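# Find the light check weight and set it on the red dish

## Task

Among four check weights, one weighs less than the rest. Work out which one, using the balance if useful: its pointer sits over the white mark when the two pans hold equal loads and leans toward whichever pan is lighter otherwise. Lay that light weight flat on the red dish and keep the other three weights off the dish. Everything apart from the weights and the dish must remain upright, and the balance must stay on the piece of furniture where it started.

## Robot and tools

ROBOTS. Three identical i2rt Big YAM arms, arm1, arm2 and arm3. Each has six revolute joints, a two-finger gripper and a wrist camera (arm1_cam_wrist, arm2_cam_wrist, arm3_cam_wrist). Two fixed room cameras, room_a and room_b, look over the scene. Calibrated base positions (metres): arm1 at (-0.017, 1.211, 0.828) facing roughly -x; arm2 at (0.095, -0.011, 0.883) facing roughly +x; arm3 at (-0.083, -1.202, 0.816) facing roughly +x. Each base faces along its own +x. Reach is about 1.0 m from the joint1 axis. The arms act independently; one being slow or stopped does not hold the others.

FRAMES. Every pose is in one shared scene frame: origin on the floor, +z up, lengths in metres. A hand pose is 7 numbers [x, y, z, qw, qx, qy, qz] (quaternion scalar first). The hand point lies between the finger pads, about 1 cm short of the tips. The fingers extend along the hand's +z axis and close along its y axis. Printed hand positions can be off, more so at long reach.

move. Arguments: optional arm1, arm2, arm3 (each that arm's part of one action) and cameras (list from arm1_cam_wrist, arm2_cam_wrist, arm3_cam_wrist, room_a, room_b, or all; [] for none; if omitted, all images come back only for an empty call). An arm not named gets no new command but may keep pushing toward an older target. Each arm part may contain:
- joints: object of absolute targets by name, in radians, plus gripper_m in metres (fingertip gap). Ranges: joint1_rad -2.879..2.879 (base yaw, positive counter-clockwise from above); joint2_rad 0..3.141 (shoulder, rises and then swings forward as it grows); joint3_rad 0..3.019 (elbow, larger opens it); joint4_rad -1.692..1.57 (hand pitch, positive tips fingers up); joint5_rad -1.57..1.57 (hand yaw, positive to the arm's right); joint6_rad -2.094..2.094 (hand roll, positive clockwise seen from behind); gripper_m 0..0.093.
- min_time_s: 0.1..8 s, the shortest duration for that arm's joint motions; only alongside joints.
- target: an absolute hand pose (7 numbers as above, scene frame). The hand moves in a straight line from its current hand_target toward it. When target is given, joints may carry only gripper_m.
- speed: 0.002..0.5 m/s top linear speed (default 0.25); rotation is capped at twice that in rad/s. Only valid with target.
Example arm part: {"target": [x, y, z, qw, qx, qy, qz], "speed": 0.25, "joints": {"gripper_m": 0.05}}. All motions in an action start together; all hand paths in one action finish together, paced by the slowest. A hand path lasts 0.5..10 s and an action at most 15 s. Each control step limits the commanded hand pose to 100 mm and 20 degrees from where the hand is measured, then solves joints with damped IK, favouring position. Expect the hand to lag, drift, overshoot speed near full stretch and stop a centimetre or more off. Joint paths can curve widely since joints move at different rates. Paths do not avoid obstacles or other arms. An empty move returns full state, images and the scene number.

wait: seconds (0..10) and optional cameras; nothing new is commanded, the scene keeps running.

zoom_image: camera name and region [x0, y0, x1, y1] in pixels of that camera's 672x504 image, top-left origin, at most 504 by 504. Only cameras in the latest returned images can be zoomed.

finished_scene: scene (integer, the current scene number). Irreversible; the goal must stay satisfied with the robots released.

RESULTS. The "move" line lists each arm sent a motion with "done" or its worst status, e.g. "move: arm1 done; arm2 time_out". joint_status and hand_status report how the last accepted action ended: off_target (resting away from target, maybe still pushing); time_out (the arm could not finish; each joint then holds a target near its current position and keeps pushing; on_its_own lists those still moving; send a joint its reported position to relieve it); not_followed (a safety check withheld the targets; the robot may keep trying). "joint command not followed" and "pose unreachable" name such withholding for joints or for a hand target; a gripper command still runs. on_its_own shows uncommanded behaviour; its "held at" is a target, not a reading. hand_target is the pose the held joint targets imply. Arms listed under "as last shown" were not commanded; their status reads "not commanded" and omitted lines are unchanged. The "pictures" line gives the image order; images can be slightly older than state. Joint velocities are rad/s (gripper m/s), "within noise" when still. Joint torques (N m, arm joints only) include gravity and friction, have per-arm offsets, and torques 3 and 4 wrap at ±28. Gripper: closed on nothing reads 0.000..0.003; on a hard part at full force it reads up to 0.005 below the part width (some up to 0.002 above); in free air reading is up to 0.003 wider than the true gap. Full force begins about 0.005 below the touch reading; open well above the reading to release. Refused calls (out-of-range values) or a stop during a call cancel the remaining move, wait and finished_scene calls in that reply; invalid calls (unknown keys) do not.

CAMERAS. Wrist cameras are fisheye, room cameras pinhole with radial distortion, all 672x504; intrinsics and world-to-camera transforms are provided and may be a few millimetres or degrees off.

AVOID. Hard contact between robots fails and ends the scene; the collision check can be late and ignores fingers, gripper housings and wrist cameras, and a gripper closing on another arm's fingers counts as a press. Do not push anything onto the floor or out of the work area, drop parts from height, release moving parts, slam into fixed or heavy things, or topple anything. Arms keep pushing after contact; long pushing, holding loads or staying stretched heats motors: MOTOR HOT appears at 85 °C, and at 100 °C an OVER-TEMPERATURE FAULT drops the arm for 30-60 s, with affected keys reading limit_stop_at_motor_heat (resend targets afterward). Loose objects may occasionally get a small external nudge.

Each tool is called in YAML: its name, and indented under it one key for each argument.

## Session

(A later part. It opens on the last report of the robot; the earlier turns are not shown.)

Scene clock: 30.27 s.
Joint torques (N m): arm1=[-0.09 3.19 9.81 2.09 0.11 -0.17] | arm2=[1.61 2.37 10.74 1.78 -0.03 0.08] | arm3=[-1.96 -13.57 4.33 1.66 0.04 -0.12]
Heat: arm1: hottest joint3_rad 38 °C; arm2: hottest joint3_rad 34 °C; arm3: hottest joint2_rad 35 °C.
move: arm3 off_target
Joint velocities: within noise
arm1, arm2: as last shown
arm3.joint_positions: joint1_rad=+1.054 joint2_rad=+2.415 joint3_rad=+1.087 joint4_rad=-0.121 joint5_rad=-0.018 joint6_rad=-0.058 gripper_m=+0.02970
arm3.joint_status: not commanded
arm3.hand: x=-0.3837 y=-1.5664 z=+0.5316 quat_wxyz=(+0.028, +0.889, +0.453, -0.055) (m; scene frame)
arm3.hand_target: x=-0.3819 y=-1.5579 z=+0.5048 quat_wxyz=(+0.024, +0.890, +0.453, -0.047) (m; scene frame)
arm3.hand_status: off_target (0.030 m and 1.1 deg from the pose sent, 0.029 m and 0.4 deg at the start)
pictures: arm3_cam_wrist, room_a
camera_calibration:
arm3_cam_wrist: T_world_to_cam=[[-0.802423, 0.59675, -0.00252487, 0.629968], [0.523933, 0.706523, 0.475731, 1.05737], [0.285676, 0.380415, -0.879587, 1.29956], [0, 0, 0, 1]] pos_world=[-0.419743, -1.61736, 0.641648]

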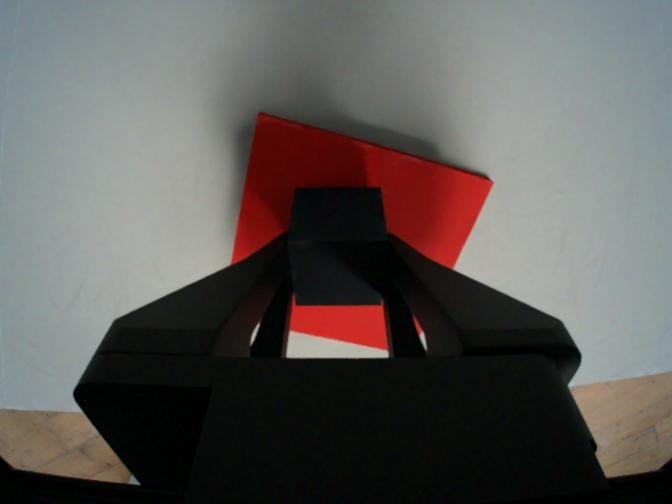

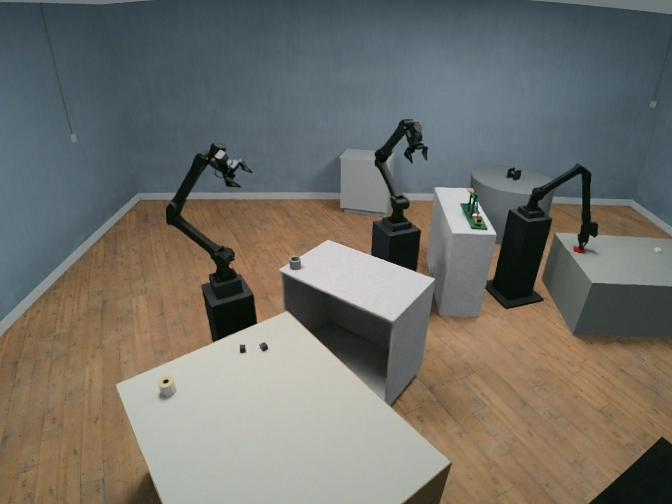

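move:
  arm3: {"joints":{"gripper_m":0.05},"min_time_s":1.0}
  cameras: ["arm3_cam_wrist"]

Scene clock: 31.20 s.
Joint torques (N m): arm1=[-0.32 3.37 9.89 2.06 0.1 -0.14] | arm2=[1.44 2.26 10.73 1.76 -0.02 0.08] | arm3=[-1.96 -16.56 3.03 1.09 0.05 -0.12]
Heat: arm1: hottest joint3_rad 38 °C; arm2: hottest joint3_rad 34 °C; arm3: hottest joint2_rad 35 °C.
move: arm3 done
Joint velocities: within noise
arm1.joint_positions: joint1_rad=+0.776 joint2_rad=+0.602 joint3_rad=+1.507 joint4_rad=-1.261 joint5_rad=+0.098 joint6_rad=+0.607 gripper_m=+0.09396
arm1.joint_status: not commanded
arm1.hand: x=-0.1701 y=+1.0660 z=+1.4453 quat_wxyz=(-0.349, -0.815, -0.066, +0.458) (m; scene frame)
arm1.hand_target: x=-0.1672 y=+1.0692 z=+1.4585 quat_wxyz=(-0.357, -0.807, -0.065, +0.467) (m; scene frame)
arm1.hand_status: not commanded
arm2.joint_positions: joint1_rad=+0.021 joint2_rad=+0.603 joint3_rad=+1.379 joint4_rad=-1.633 joint5_rad=-0.031 joint6_rad=+0.148 gripper_m=+0.09396
arm2.joint_status: not commanded
arm2.hand: x=-0.0901 y=-0.0176 z=+1.3638 quat_wxyz=(+0.028, +0.934, -0.076, -0.347) (m; scene frame)
arm2.hand_target: x=-0.0886 y=-0.0177 z=+1.3731 quat_wxyz=(+0.029, +0.930, -0.075, -0.358) (m; scene frame)
arm2.hand_status: not commanded
arm3.joint_positions: joint1_rad=+1.054 joint2_rad=+2.455 joint3_rad=+1.101 joint4_rad=-0.107 joint5_rad=-0.018 joint6_rad=-0.058 gripper_m=+0.04991
arm3.joint_status: all done
arm3.hand: x=-0.3806 y=-1.5623 z=+0.5153 quat_wxyz=(+0.026, +0.890, +0.453, -0.049) (m; scene frame)
arm3.hand_target: x=-0.3818 y=-1.5579 z=+0.5048 quat_wxyz=(+0.024, +0.890, +0.453, -0.047) (m; scene frame)
arm3.hand_status: not commanded
pictures: arm3_cam_wrist
camera_calibration:
arm3_cam_wrist: T_world_to_cam=[[-0.802322, 0.596883, -0.00314183, 0.630621], [0.520195, 0.701801, 0.486695, 1.04612], [0.292705, 0.388852, -0.873566, 1.29563], [0, 0, 0, 1]] pos_world=[-0.417459, -1.61438, 0.624658]

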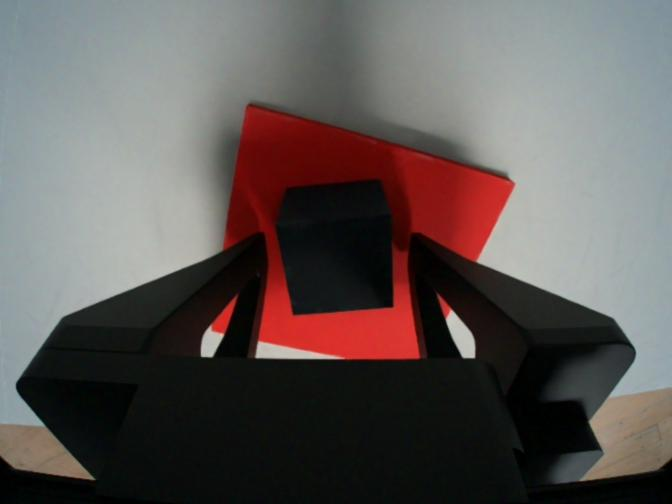

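move:
  arm3: {"target":[-0.381,-1.5615,0.68,0.0237,0.890,0.453,-0.0466],"speed":0.2}
  cameras: ["arm3_cam_wrist","room_b"]

zoom_image:
  camera: "room_b"
  region: [40, 230, 290, 350]

Scene clock: 33.00 s.
Joint torques (N m): arm1=[-0.91 3.14 10.02 2.03 0.1 -0.15] | arm2=[1.32 2.37 10.71 1.8 -0.03 0.09] | arm3=[-1.85 -17.14 4.07 0.46 0.06 -0.1]
Heat: arm1: hottest joint3_rad 38 °C; arm2: hottest joint3_rad 35 °C; arm3: hottest joint2_rad 35 °C.
move: arm3 done
Joint velocities: within noise
arm1, arm2: as last shown
arm3.joint_positions: joint1_rad=+1.054 joint2_rad=+2.034 joint3_rad=+0.988 joint4_rad=-0.414 joint5_rad=-0.018 joint6_rad=-0.058 gripper_m=+0.04992
arm3.joint_status: not commanded
arm3.hand: x=-0.3811 y=-1.5657 z=+0.6787 quat_wxyz=(+0.026, +0.890, +0.453, -0.050) (m; scene frame)
arm3.hand_target: x=-0.3810 y=-1.5615 z=+0.6800 quat_wxyz=(+0.024, +0.890, +0.453, -0.047) (m; scene frame)
arm3.hand_status: done (0.004 m and 0.4 deg from the pose sent, 0.165 m and 0.4 deg at the start)
pictures: arm3_cam_wrist, room_b
camera_calibration:
arm3_cam_wrist: T_world_to_cam=[[-0.802355, 0.596839, -0.0031251, 0.632605], [0.520263, 0.701958, 0.486397, 0.969682], [0.292494, 0.388637, -0.873733, 1.43949], [0, 0, 0, 1]] pos_world=[-0.417959, -1.61768, 0.788057]

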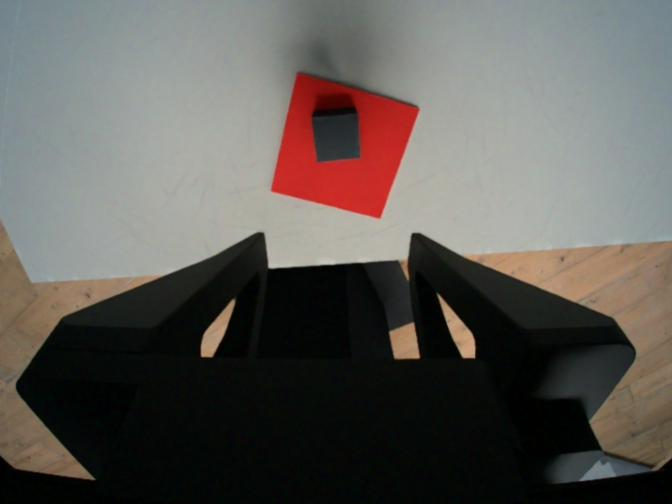

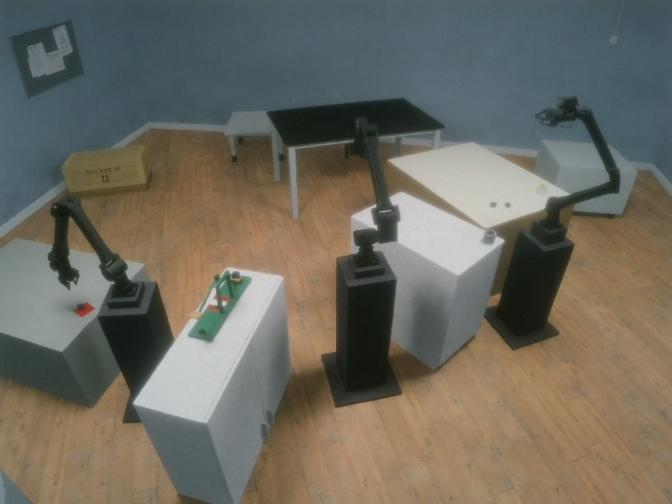

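Scaled by 2.016 from the camera's 672x504 image, which has a finer 960x720 frame.

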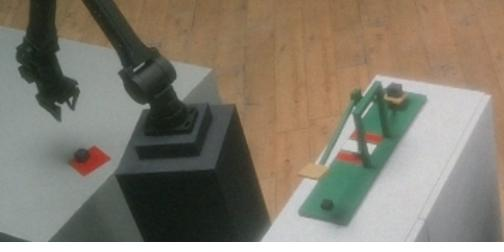

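finished_scene:
  scene: 2

The scene is finished: the task was done.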